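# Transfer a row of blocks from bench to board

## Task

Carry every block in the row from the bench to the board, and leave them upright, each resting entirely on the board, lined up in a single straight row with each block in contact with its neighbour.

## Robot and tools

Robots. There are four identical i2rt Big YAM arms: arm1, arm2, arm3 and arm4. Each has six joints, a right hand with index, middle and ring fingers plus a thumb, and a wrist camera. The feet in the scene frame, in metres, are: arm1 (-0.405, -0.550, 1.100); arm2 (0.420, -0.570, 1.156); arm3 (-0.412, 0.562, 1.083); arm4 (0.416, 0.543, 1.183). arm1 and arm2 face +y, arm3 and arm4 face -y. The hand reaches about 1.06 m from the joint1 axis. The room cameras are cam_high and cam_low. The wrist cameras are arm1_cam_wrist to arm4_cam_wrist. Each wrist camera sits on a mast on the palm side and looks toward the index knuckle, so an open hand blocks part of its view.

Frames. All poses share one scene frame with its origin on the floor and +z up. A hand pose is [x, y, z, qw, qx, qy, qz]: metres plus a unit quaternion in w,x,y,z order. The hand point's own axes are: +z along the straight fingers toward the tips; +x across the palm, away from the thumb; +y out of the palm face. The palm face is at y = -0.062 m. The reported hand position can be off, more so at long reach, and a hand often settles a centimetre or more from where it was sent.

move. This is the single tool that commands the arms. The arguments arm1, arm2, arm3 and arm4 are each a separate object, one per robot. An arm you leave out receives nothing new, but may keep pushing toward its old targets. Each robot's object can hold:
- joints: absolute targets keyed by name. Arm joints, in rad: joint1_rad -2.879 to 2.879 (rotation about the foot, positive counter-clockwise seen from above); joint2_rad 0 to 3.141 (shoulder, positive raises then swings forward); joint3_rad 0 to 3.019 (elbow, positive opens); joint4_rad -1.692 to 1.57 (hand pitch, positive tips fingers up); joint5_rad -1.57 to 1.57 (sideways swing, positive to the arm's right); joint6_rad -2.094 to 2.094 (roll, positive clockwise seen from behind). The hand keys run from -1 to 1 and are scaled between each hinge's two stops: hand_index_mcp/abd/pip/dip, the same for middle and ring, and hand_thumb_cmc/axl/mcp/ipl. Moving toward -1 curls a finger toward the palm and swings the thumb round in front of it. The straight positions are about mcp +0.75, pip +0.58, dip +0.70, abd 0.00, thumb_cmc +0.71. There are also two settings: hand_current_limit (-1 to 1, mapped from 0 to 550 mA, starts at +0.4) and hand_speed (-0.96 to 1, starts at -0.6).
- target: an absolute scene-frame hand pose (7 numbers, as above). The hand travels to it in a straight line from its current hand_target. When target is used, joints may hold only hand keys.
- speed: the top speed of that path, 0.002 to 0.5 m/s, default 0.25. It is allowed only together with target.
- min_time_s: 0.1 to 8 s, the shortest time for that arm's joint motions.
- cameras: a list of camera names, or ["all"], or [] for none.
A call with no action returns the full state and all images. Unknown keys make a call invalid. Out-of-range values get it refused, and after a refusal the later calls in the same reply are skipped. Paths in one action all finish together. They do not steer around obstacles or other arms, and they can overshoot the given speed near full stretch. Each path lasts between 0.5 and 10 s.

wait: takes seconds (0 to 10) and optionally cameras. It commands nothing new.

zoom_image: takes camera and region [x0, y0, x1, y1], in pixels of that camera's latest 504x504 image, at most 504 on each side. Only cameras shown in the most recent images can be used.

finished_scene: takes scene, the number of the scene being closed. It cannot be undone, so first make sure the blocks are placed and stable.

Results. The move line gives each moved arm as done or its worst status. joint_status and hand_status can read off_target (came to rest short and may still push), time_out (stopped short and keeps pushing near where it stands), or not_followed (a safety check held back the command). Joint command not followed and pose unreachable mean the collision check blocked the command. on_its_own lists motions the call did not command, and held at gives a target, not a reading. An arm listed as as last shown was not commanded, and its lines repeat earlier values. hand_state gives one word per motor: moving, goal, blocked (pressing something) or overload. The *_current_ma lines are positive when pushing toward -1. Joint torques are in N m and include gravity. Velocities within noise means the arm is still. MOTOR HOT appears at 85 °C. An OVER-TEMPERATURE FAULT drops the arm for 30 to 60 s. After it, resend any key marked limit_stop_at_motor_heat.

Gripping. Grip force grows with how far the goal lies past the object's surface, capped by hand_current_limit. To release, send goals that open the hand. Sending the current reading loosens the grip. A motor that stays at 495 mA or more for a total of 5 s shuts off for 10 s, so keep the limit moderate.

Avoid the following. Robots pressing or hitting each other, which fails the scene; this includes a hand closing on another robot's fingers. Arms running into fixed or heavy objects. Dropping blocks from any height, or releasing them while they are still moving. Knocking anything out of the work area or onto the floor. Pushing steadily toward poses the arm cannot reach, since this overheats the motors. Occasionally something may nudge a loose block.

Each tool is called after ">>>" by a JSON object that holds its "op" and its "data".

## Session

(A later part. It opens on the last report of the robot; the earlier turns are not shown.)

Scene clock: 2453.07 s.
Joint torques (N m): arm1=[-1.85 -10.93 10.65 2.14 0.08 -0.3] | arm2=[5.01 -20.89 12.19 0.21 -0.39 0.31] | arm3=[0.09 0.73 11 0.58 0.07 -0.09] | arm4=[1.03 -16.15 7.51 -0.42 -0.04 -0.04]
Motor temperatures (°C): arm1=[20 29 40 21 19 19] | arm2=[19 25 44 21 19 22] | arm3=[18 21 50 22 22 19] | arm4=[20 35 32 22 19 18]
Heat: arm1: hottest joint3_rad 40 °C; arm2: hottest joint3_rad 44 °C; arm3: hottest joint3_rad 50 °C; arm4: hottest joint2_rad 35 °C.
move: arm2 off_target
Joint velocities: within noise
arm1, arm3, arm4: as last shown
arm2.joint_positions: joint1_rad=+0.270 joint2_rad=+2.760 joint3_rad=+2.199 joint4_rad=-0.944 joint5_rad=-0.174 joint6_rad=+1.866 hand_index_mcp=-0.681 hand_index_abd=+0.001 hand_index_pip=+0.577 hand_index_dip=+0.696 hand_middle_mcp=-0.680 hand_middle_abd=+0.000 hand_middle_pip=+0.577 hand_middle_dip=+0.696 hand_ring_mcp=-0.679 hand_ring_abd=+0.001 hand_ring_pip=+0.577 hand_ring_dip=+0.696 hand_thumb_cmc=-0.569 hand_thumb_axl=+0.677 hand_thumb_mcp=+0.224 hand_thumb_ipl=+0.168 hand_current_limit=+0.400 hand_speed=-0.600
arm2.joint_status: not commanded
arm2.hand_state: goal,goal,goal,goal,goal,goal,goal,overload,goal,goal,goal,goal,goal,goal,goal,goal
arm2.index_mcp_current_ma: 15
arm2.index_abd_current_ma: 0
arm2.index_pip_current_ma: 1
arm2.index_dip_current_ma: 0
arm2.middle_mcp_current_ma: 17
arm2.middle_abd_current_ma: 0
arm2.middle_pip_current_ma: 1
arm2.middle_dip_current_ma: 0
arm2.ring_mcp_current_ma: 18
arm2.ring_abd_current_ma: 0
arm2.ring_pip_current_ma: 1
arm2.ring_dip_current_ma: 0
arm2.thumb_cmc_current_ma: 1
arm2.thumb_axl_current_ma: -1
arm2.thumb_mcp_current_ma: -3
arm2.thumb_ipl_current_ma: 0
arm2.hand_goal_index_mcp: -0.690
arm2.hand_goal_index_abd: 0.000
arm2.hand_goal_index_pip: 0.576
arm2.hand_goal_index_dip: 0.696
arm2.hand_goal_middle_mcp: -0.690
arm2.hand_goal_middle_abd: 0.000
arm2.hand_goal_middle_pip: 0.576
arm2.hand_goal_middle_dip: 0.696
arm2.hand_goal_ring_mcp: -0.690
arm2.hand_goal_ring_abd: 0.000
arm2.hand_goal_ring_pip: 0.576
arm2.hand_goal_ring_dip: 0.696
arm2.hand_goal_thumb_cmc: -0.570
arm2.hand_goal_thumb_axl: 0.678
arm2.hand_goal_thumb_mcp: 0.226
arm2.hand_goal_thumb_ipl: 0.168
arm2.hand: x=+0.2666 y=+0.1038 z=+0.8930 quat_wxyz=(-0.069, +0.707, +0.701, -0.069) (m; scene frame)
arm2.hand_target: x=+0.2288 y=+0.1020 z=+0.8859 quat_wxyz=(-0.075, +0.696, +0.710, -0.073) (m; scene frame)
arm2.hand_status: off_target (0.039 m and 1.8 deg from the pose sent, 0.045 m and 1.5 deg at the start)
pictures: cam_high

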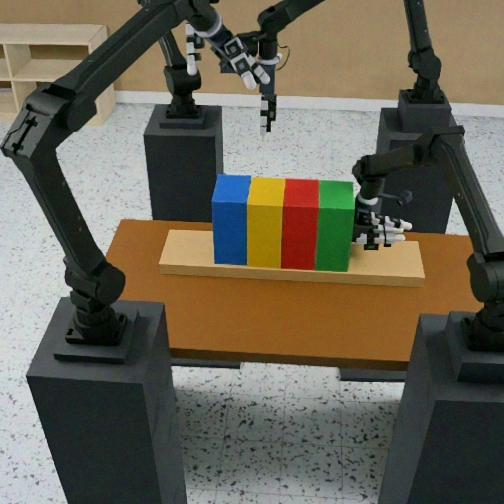

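>>> {"op": "move", "data": {"arm2": {"target": [0.218, 0.104, 0.885, -0.0746, 0.696, 0.710, -0.0732], "speed": 0.02}, "cameras": ["cam_high"]}}

>>> {"op": "zoom_image", "data": {"camera": "cam_high", "region": [205, 165, 425, 295]}}

Scene clock: 2459.40 s.
Joint torques (N m): arm1=[-1.96 -10.87 10.63 2.15 0.08 -0.3] | arm2=[5.6 -20.84 12.4 0.39 -0.53 0.36] | arm3=[0.21 0.91 10.99 0.53 0.08 -0.09] | arm4=[0.79 -16.21 7.49 -0.34 -0.05 -0.01]
Motor temperatures (°C): arm1=[20 29 40 21 19 19] | arm2=[19 25 43 21 19 22] | arm3=[18 21 50 22 22 19] | arm4=[20 35 32 22 19 18]
Heat: arm1: hottest joint3_rad 40 °C; arm2: hottest joint3_rad 43 °C; arm3: hottest joint3_rad 50 °C; arm4: hottest joint2_rad 35 °C.
move: arm2 off_target
Joint velocities: within noise
arm1, arm3, arm4: as last shown
arm2.joint_positions: joint1_rad=+0.275 joint2_rad=+2.767 joint3_rad=+2.215 joint4_rad=-0.955 joint5_rad=-0.170 joint6_rad=+1.873 hand_index_mcp=-0.681 hand_index_abd=+0.001 hand_index_pip=+0.577 hand_index_dip=+0.696 hand_middle_mcp=-0.680 hand_middle_abd=+0.000 hand_middle_pip=+0.577 hand_middle_dip=+0.696 hand_ring_mcp=-0.679 hand_ring_abd=+0.001 hand_ring_pip=+0.577 hand_ring_dip=+0.696 hand_thumb_cmc=-0.569 hand_thumb_axl=+0.677 hand_thumb_mcp=+0.224 hand_thumb_ipl=+0.168 hand_current_limit=+0.400 hand_speed=-0.600
arm2.joint_status: not commanded
arm2.hand_state: goal,goal,goal,goal,goal,goal,goal,overload,goal,goal,goal,goal,goal,goal,goal,goal
arm2.index_mcp_current_ma: 15
arm2.index_abd_current_ma: 0
arm2.index_pip_current_ma: 1
arm2.index_dip_current_ma: 0
arm2.middle_mcp_current_ma: 17
arm2.middle_abd_current_ma: 0
arm2.middle_pip_current_ma: 1
arm2.middle_dip_current_ma: 0
arm2.ring_mcp_current_ma: 18
arm2.ring_abd_current_ma: 0
arm2.ring_pip_current_ma: 1
arm2.ring_dip_current_ma: 0
arm2.thumb_cmc_current_ma: 1
arm2.thumb_axl_current_ma: -1
arm2.thumb_mcp_current_ma: -3
arm2.thumb_ipl_current_ma: 0
arm2.hand_goal_index_mcp: -0.690
arm2.hand_goal_index_abd: 0.000
arm2.hand_goal_index_pip: 0.576
arm2.hand_goal_index_dip: 0.696
arm2.hand_goal_middle_mcp: -0.690
arm2.hand_goal_middle_abd: 0.000
arm2.hand_goal_middle_pip: 0.576
arm2.hand_goal_middle_dip: 0.696
arm2.hand_goal_ring_mcp: -0.690
arm2.hand_goal_ring_abd: 0.000
arm2.hand_goal_ring_pip: 0.576
arm2.hand_goal_ring_dip: 0.696
arm2.hand_goal_thumb_cmc: -0.570
arm2.hand_goal_thumb_axl: 0.678
arm2.hand_goal_thumb_mcp: 0.226
arm2.hand_goal_thumb_ipl: 0.168
arm2.hand: x=+0.2636 y=+0.1042 z=+0.8934 quat_wxyz=(-0.067, +0.708, +0.700, -0.068) (m; scene frame)
arm2.hand_target: x=+0.2192 y=+0.1013 z=+0.8861 quat_wxyz=(-0.075, +0.696, +0.710, -0.073) (m; scene frame)
arm2.hand_status: off_target (0.046 m and 2.1 deg from the pose sent, 0.049 m and 1.8 deg at the start)
pictures: cam_high

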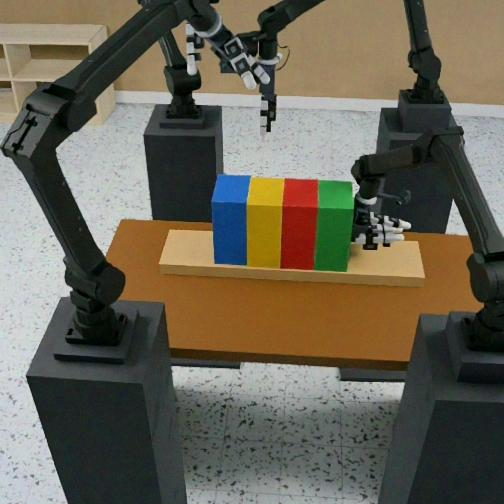

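Scaled by 2.291 from the camera's 504x504 image, which has a finer 720x720 frame.

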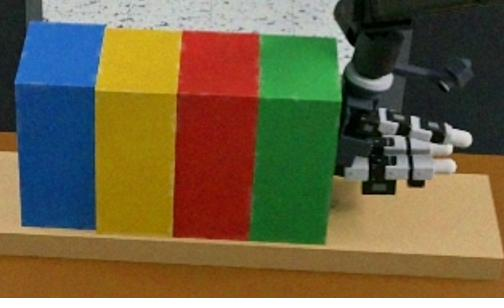

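>>> {"op": "zoom_image", "data": {"camera": "cam_high", "region": [205, 230, 315, 285]}}

>>> {"op": "zoom_image", "data": {"camera": "cam_high", "region": [265, 230, 375, 285]}}

>>> {"op": "move", "data": {"arm2": {"target": [0.210, 0.104, 0.885, -0.0746, 0.696, 0.710, -0.0732], "speed": 0.02}, "cameras": ["cam_high"]}}

>>> {"op": "zoom_image", "data": {"camera": "cam_high", "region": [205, 165, 425, 295]}}

Scaled by 4.582 from the camera's 504x504 image, which has a finer 720x720 frame.

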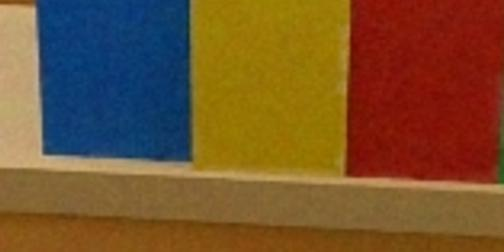

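Scaled by 4.582 from the camera's 504x504 image, which has a finer 720x720 frame.

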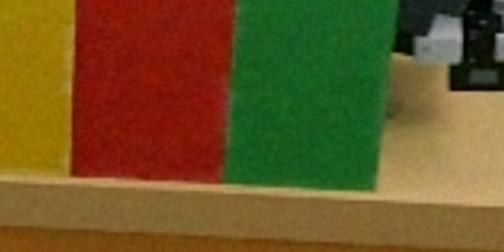

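Scene clock: 2471.50 s.
Joint torques (N m): arm1=[-1.9 -10.87 10.67 2.13 0.07 -0.3] | arm2=[6.24 -20.84 12.62 0.5 -0.58 0.43] | arm3=[0.09 0.79 10.99 0.51 0.08 -0.08] | arm4=[0.09 -15.91 7.46 -0.39 -0.04 -0.01]
Motor temperatures (°C): arm1=[20 29 40 21 19 19] | arm2=[19 26 44 21 20 22] | arm3=[18 21 50 22 22 19] | arm4=[20 35 32 22 19 18]
Heat: arm1: hottest joint3_rad 40 °C; arm2: hottest joint3_rad 44 °C; arm3: hottest joint3_rad 50 °C; arm4: hottest joint2_rad 35 °C.
move: arm2 off_target
Joint velocities: within noise
arm1, arm3, arm4: as last shown
arm2.joint_positions: joint1_rad=+0.276 joint2_rad=+2.772 joint3_rad=+2.227 joint4_rad=-0.964 joint5_rad=-0.168 joint6_rad=+1.877 hand_index_mcp=-0.681 hand_index_abd=+0.001 hand_index_pip=+0.577 hand_index_dip=+0.696 hand_middle_mcp=-0.680 hand_middle_abd=+0.000 hand_middle_pip=+0.577 hand_middle_dip=+0.696 hand_ring_mcp=-0.679 hand_ring_abd=+0.001 hand_ring_pip=+0.577 hand_ring_dip=+0.696 hand_thumb_cmc=-0.569 hand_thumb_axl=+0.677 hand_thumb_mcp=+0.224 hand_thumb_ipl=+0.168 hand_current_limit=+0.400 hand_speed=-0.600
arm2.joint_status: not commanded
arm2.hand_state: goal,goal,goal,goal,goal,goal,goal,overload,goal,goal,goal,goal,goal,goal,goal,goal
arm2.index_mcp_current_ma: 15
arm2.index_abd_current_ma: 0
arm2.index_pip_current_ma: 1
arm2.index_dip_current_ma: 0
arm2.middle_mcp_current_ma: 17
arm2.middle_abd_current_ma: 0
arm2.middle_pip_current_ma: 1
arm2.middle_dip_current_ma: 0
arm2.ring_mcp_current_ma: 18
arm2.ring_abd_current_ma: 0
arm2.ring_pip_current_ma: 1
arm2.ring_dip_current_ma: 0
arm2.thumb_cmc_current_ma: 1
arm2.thumb_axl_current_ma: -1
arm2.thumb_mcp_current_ma: -3
arm2.thumb_ipl_current_ma: 0
arm2.hand_goal_index_mcp: -0.690
arm2.hand_goal_index_abd: 0.000
arm2.hand_goal_index_pip: 0.576
arm2.hand_goal_index_dip: 0.696
arm2.hand_goal_middle_mcp: -0.690
arm2.hand_goal_middle_abd: 0.000
arm2.hand_goal_middle_pip: 0.576
arm2.hand_goal_middle_dip: 0.696
arm2.hand_goal_ring_mcp: -0.690
arm2.hand_goal_ring_abd: 0.000
arm2.hand_goal_ring_pip: 0.576
arm2.hand_goal_ring_dip: 0.696
arm2.hand_goal_thumb_cmc: -0.570
arm2.hand_goal_thumb_axl: 0.678
arm2.hand_goal_thumb_mcp: 0.226
arm2.hand_goal_thumb_ipl: 0.168
arm2.hand: x=+0.2626 y=+0.1047 z=+0.8935 quat_wxyz=(-0.065, +0.709, +0.699, -0.068) (m; scene frame)
arm2.hand_target: x=+0.2117 y=+0.1008 z=+0.8862 quat_wxyz=(-0.076, +0.696, +0.711, -0.073) (m; scene frame)
arm2.hand_status: off_target (0.053 m and 2.3 deg from the pose sent, 0.054 m and 2.1 deg at the start)
pictures: cam_high

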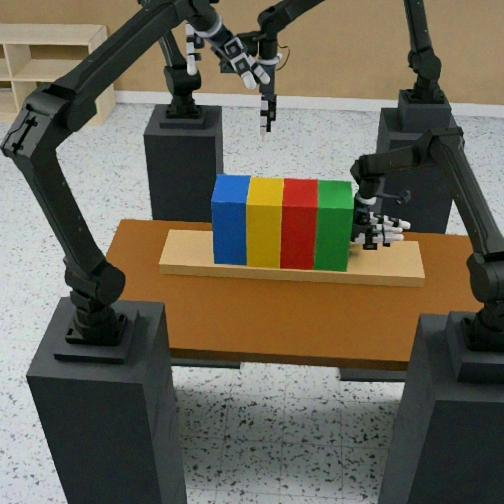

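Scaled by 2.291 from the camera's 504x504 image, which has a finer 720x720 frame.

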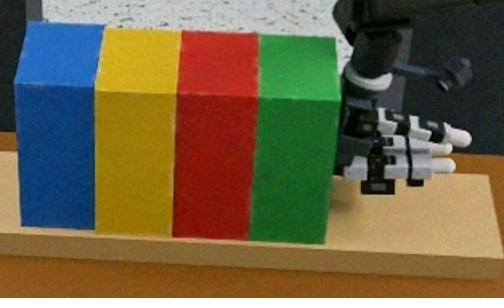

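>>> {"op": "move", "data": {"arm2": {"target": [0.198, 0.105, 0.885, -0.0746, 0.696, 0.710, -0.0732], "speed": 0.02}, "cameras": ["cam_high", "cam_low"]}}

>>> {"op": "zoom_image", "data": {"camera": "cam_high", "region": [205, 165, 425, 295]}}

>>> {"op": "zoom_image", "data": {"camera": "cam_low", "region": [180, 250, 280, 370]}}

Scene clock: 2486.47 s.
Joint torques (N m): arm1=[-1.9 -10.99 10.62 2.15 0.06 -0.3] | arm2=[6.18 -21.01 12.59 0.43 -0.63 0.46] | arm3=[0.15 0.73 11 0.54 0.08 -0.11] | arm4=[0.56 -16.21 7.43 -0.31 -0.06 -0.01]
Motor temperatures (°C): arm1=[20 29 40 21 19 19] | arm2=[19 27 45 21 20 23] | arm3=[18 21 50 22 22 19] | arm4=[20 35 32 22 19 18]
Heat: arm1: hottest joint3_rad 40 °C; arm2: hottest joint3_rad 45 °C; arm3: hottest joint3_rad 50 °C; arm4: hottest joint2_rad 35 °C.
move: arm2 off_target
Joint velocities: within noise
arm1, arm3, arm4: as last shown
arm2.joint_positions: joint1_rad=+0.291 joint2_rad=+2.791 joint3_rad=+2.269 joint4_rad=-0.979 joint5_rad=-0.166 joint6_rad=+1.888 hand_index_mcp=-0.681 hand_index_abd=+0.001 hand_index_pip=+0.577 hand_index_dip=+0.696 hand_middle_mcp=-0.680 hand_middle_abd=+0.000 hand_middle_pip=+0.577 hand_middle_dip=+0.696 hand_ring_mcp=-0.679 hand_ring_abd=+0.001 hand_ring_pip=+0.577 hand_ring_dip=+0.696 hand_thumb_cmc=-0.569 hand_thumb_axl=+0.677 hand_thumb_mcp=+0.224 hand_thumb_ipl=+0.168 hand_current_limit=+0.400 hand_speed=-0.600
arm2.joint_status: not commanded
arm2.hand_state: goal,goal,goal,goal,goal,goal,goal,overload,goal,goal,goal,goal,goal,goal,goal,goal
arm2.index_mcp_current_ma: 15
arm2.index_abd_current_ma: 0
arm2.index_pip_current_ma: 1
arm2.index_dip_current_ma: 0
arm2.middle_mcp_current_ma: 17
arm2.middle_abd_current_ma: 0
arm2.middle_pip_current_ma: 1
arm2.middle_dip_current_ma: 0
arm2.ring_mcp_current_ma: 18
arm2.ring_abd_current_ma: 0
arm2.ring_pip_current_ma: 1
arm2.ring_dip_current_ma: 0
arm2.thumb_cmc_current_ma: 1
arm2.thumb_axl_current_ma: -1
arm2.thumb_mcp_current_ma: -3
arm2.thumb_ipl_current_ma: 0
arm2.hand_goal_index_mcp: -0.690
arm2.hand_goal_index_abd: 0.000
arm2.hand_goal_index_pip: 0.576
arm2.hand_goal_index_dip: 0.696
arm2.hand_goal_middle_mcp: -0.690
arm2.hand_goal_middle_abd: 0.000
arm2.hand_goal_middle_pip: 0.576
arm2.hand_goal_middle_dip: 0.696
arm2.hand_goal_ring_mcp: -0.690
arm2.hand_goal_ring_abd: 0.000
arm2.hand_goal_ring_pip: 0.576
arm2.hand_goal_ring_dip: 0.696
arm2.hand_goal_thumb_cmc: -0.570
arm2.hand_goal_thumb_axl: 0.678
arm2.hand_goal_thumb_mcp: 0.226
arm2.hand_goal_thumb_ipl: 0.168
arm2.hand: x=+0.2503 y=+0.1088 z=+0.8938 quat_wxyz=(-0.067, +0.707, +0.701, -0.066) (m; scene frame)
arm2.hand_target: x=+0.1997 y=+0.1020 z=+0.8861 quat_wxyz=(-0.076, +0.696, +0.711, -0.073) (m; scene frame)
arm2.hand_status: off_target (0.053 m and 2.1 deg from the pose sent, 0.065 m and 2.3 deg at the start)
pictures: cam_high, cam_low

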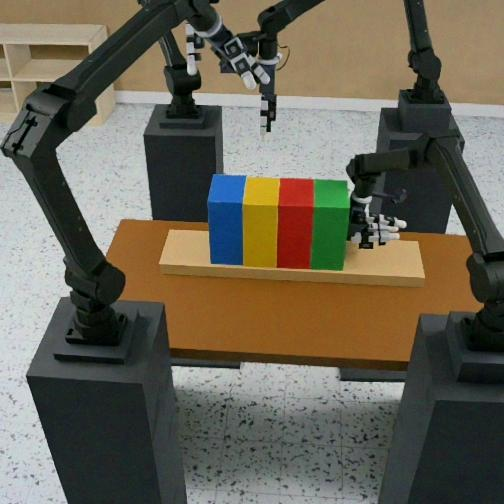

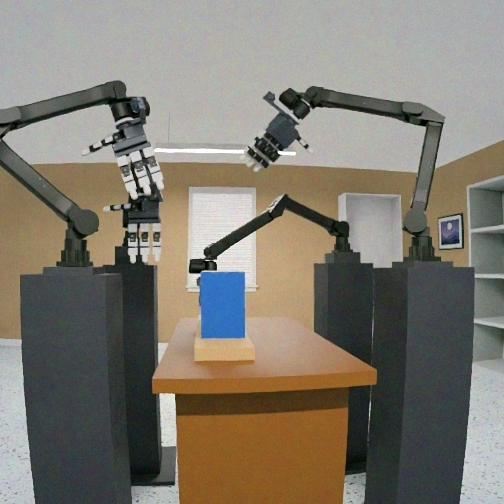

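Scaled by 2.291 from the camera's 504x504 image, which has a finer 720x720 frame.

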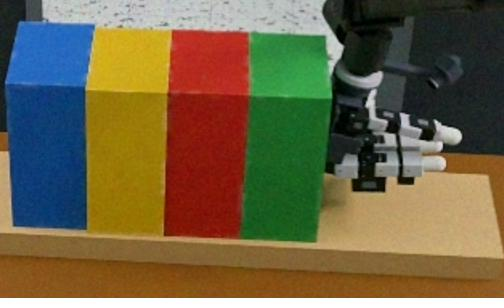

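Scaled by 4.200 from the camera's 504x504 image, which has a finer 720x720 frame.

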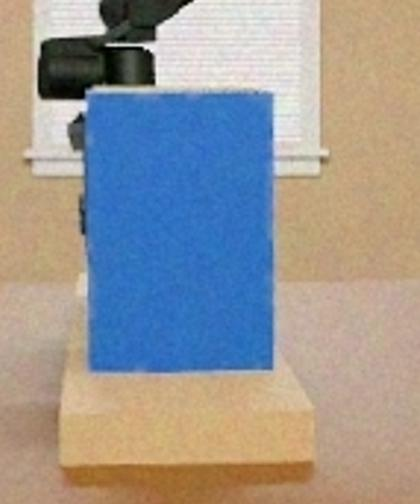

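>>> {"op": "zoom_image", "data": {"camera": "cam_high", "region": [200, 230, 310, 285]}}

>>> {"op": "zoom_image", "data": {"camera": "cam_high", "region": [260, 230, 370, 285]}}

>>> {"op": "zoom_image", "data": {"camera": "cam_high", "region": [200, 165, 310, 220]}}

>>> {"op": "zoom_image", "data": {"camera": "cam_high", "region": [260, 165, 370, 220]}}

Scaled by 4.582 from the camera's 504x504 image, which has a finer 720x720 frame.

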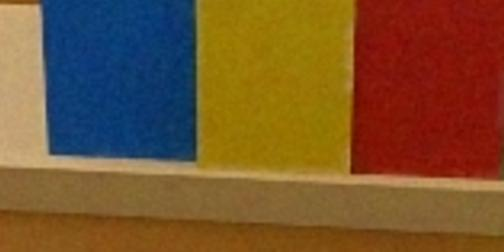

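Scaled by 4.582 from the camera's 504x504 image, which has a finer 720x720 frame.

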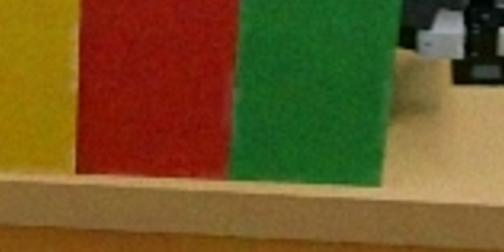

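Scaled by 4.582 from the camera's 504x504 image, which has a finer 720x720 frame.

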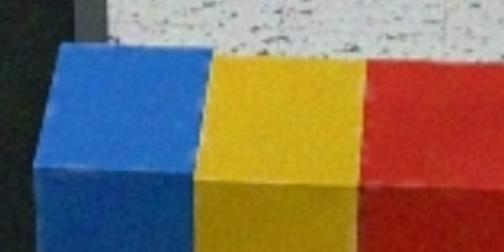

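Scaled by 4.582 from the camera's 504x504 image, which has a finer 720x720 frame.

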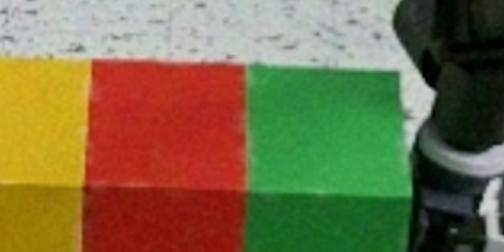

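>>> {"op": "move", "data": {"arm2": {"target": [0.35, 0.1105, 0.885, -0.0746, 0.696, 0.710, -0.0732], "speed": 0.06}, "cameras": ["cam_high"]}}

>>> {"op": "zoom_image", "data": {"camera": "cam_high", "region": [205, 165, 425, 295]}}

>>> {"op": "zoom_image", "data": {"camera": "cam_high", "region": [200, 230, 310, 285]}}

>>> {"op": "zoom_image", "data": {"camera": "cam_high", "region": [260, 230, 370, 285]}}

>>> {"op": "zoom_image", "data": {"camera": "cam_high", "region": [200, 165, 310, 220]}}

>>> {"op": "zoom_image", "data": {"camera": "cam_high", "region": [260, 165, 370, 220]}}

Scene clock: 2553.43 s.
Joint torques (N m): arm1=[-1.79 -10.93 10.63 2.15 0.07 -0.29] | arm2=[1.03 -23.3 7.04 0.88 -0.04 -0.07] | arm3=[0.26 0.73 11.08 0.53 0.09 -0.1] | arm4=[1.03 -16.15 7.65 -0.42 -0.04 0]
Motor temperatures (°C): arm1=[20 29 41 21 19 19] | arm2=[19 27 46 21 20 23] | arm3=[18 21 50 22 22 19] | arm4=[20 35 31 22 19 18]
Heat: arm1: hottest joint3_rad 41 °C; arm2: hottest joint3_rad 46 °C; arm3: hottest joint3_rad 50 °C; arm4: hottest joint2_rad 35 °C.
move: arm2 done
Joint velocities: within noise
arm1.joint_positions: joint1_rad=-0.504 joint2_rad=+1.342 joint3_rad=+1.609 joint4_rad=-1.037 joint5_rad=-0.005 joint6_rad=+0.414 hand_index_mcp=+0.758 hand_index_abd=+0.000 hand_index_pip=+0.577 hand_index_dip=+0.696 hand_middle_mcp=+0.758 hand_middle_abd=-0.001 hand_middle_pip=+0.577 hand_middle_dip=+0.696 hand_ring_mcp=+0.758 hand_ring_abd=+0.002 hand_ring_pip=+0.576 hand_ring_dip=+0.696 hand_thumb_cmc=+1.000 hand_thumb_axl=+0.677 hand_thumb_mcp=+0.222 hand_thumb_ipl=+0.168 hand_current_limit=+0.400 hand_speed=-0.600
arm1.joint_status: not commanded
arm1.hand_state: goal,goal,goal,goal,goal,goal,goal,goal,goal,goal,goal,goal,goal,goal,goal,goal
arm1.index_mcp_current_ma: 10
arm1.index_abd_current_ma: -1
arm1.index_pip_current_ma: 1
arm1.index_dip_current_ma: 0
arm1.middle_mcp_current_ma: 11
arm1.middle_abd_current_ma: -1
arm1.middle_pip_current_ma: 1
arm1.middle_dip_current_ma: 0
arm1.ring_mcp_current_ma: 9
arm1.ring_abd_current_ma: 4
arm1.ring_pip_current_ma: 0
arm1.ring_dip_current_ma: 0
arm1.thumb_cmc_current_ma: 0
arm1.thumb_axl_current_ma: -2
arm1.thumb_mcp_current_ma: -12
arm1.thumb_ipl_current_ma: -1
arm1.hand_goal_index_mcp: 0.754
arm1.hand_goal_index_abd: 0.000
arm1.hand_goal_index_pip: 0.576
arm1.hand_goal_index_dip: 0.696
arm1.hand_goal_middle_mcp: 0.754
arm1.hand_goal_middle_abd: 0.000
arm1.hand_goal_middle_pip: 0.576
arm1.hand_goal_middle_dip: 0.696
arm1.hand_goal_ring_mcp: 0.754
arm1.hand_goal_ring_abd: 0.000
arm1.hand_goal_ring_pip: 0.576
arm1.hand_goal_ring_dip: 0.696
arm1.hand_goal_thumb_cmc: 1.000
arm1.hand_goal_thumb_axl: 0.678
arm1.hand_goal_thumb_mcp: 0.226
arm1.hand_goal_thumb_ipl: 0.168
arm1.hand: x=-0.0706 y=-0.0606 z=+1.6000 quat_wxyz=(+0.011, +0.405, +0.824, +0.396) (m; scene frame)
arm1.hand_target: x=-0.0713 y=-0.0552 z=+1.6032 quat_wxyz=(+0.012, +0.399, +0.825, +0.399) (m; scene frame)
arm1.hand_status: not commanded
arm2.joint_positions: joint1_rad=+0.160 joint2_rad=+2.737 joint3_rad=+2.133 joint4_rad=-0.925 joint5_rad=-0.191 joint6_rad=+1.734 hand_index_mcp=-0.681 hand_index_abd=+0.001 hand_index_pip=+0.577 hand_index_dip=+0.696 hand_middle_mcp=-0.680 hand_middle_abd=+0.000 hand_middle_pip=+0.577 hand_middle_dip=+0.696 hand_ring_mcp=-0.679 hand_ring_abd=+0.001 hand_ring_pip=+0.577 hand_ring_dip=+0.696 hand_thumb_cmc=-0.569 hand_thumb_axl=+0.677 hand_thumb_mcp=+0.224 hand_thumb_ipl=+0.168 hand_current_limit=+0.400 hand_speed=-0.600
arm2.joint_status: not commanded
arm2.hand_state: goal,goal,goal,goal,goal,goal,goal,overload,goal,goal,goal,goal,goal,goal,goal,goal
arm2.index_mcp_current_ma: 15
arm2.index_abd_current_ma: 0
arm2.index_pip_current_ma: 1
arm2.index_dip_current_ma: 0
arm2.middle_mcp_current_ma: 17
arm2.middle_abd_current_ma: 0
arm2.middle_pip_current_ma: 1
arm2.middle_dip_current_ma: 0
arm2.ring_mcp_current_ma: 18
arm2.ring_abd_current_ma: 0
arm2.ring_pip_current_ma: 1
arm2.ring_dip_current_ma: 0
arm2.thumb_cmc_current_ma: 1
arm2.thumb_axl_current_ma: -1
arm2.thumb_mcp_current_ma: -3
arm2.thumb_ipl_current_ma: 0
arm2.hand_goal_index_mcp: -0.690
arm2.hand_goal_index_abd: 0.000
arm2.hand_goal_index_pip: 0.576
arm2.hand_goal_index_dip: 0.696
arm2.hand_goal_middle_mcp: -0.690
arm2.hand_goal_middle_abd: 0.000
arm2.hand_goal_middle_pip: 0.576
arm2.hand_goal_middle_dip: 0.696
arm2.hand_goal_ring_mcp: -0.690
arm2.hand_goal_ring_abd: 0.000
arm2.hand_goal_ring_pip: 0.576
arm2.hand_goal_ring_dip: 0.696
arm2.hand_goal_thumb_cmc: -0.570
arm2.hand_goal_thumb_axl: 0.678
arm2.hand_goal_thumb_mcp: 0.226
arm2.hand_goal_thumb_ipl: 0.168
arm2.hand: x=+0.3454 y=+0.1092 z=+0.8859 quat_wxyz=(-0.071, +0.699, +0.707, -0.074) (m; scene frame)
arm2.hand_target: x=+0.3500 y=+0.1105 z=+0.8850 quat_wxyz=(-0.074, +0.696, +0.710, -0.073) (m; scene frame)
arm2.hand_status: done (0.005 m and 0.7 deg from the pose sent, 0.100 m and 2.1 deg at the start)
arm3, arm4: as last shown
pictures: cam_high

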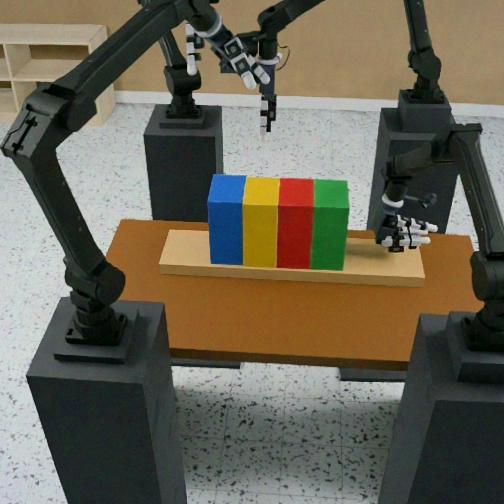

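Scaled by 2.291 from the camera's 504x504 image, which has a finer 720x720 frame.

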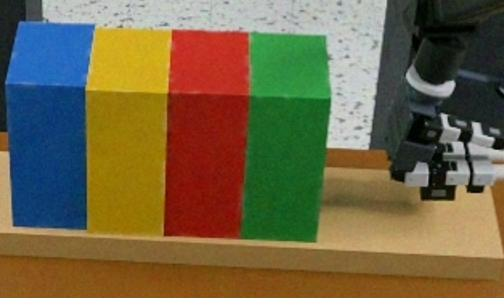

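Scaled by 4.582 from the camera's 504x504 image, which has a finer 720x720 frame.

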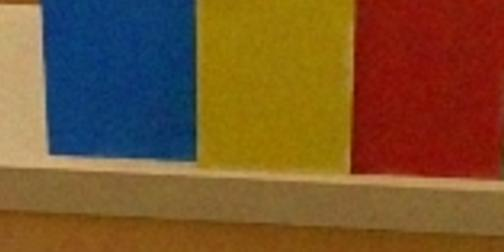

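Scaled by 4.582 from the camera's 504x504 image, which has a finer 720x720 frame.

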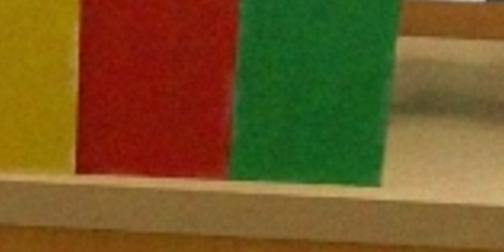

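Scaled by 4.582 from the camera's 504x504 image, which has a finer 720x720 frame.

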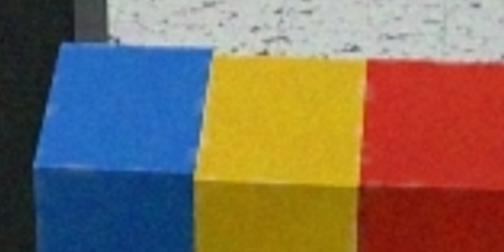

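Scaled by 4.582 from the camera's 504x504 image, which has a finer 720x720 frame.

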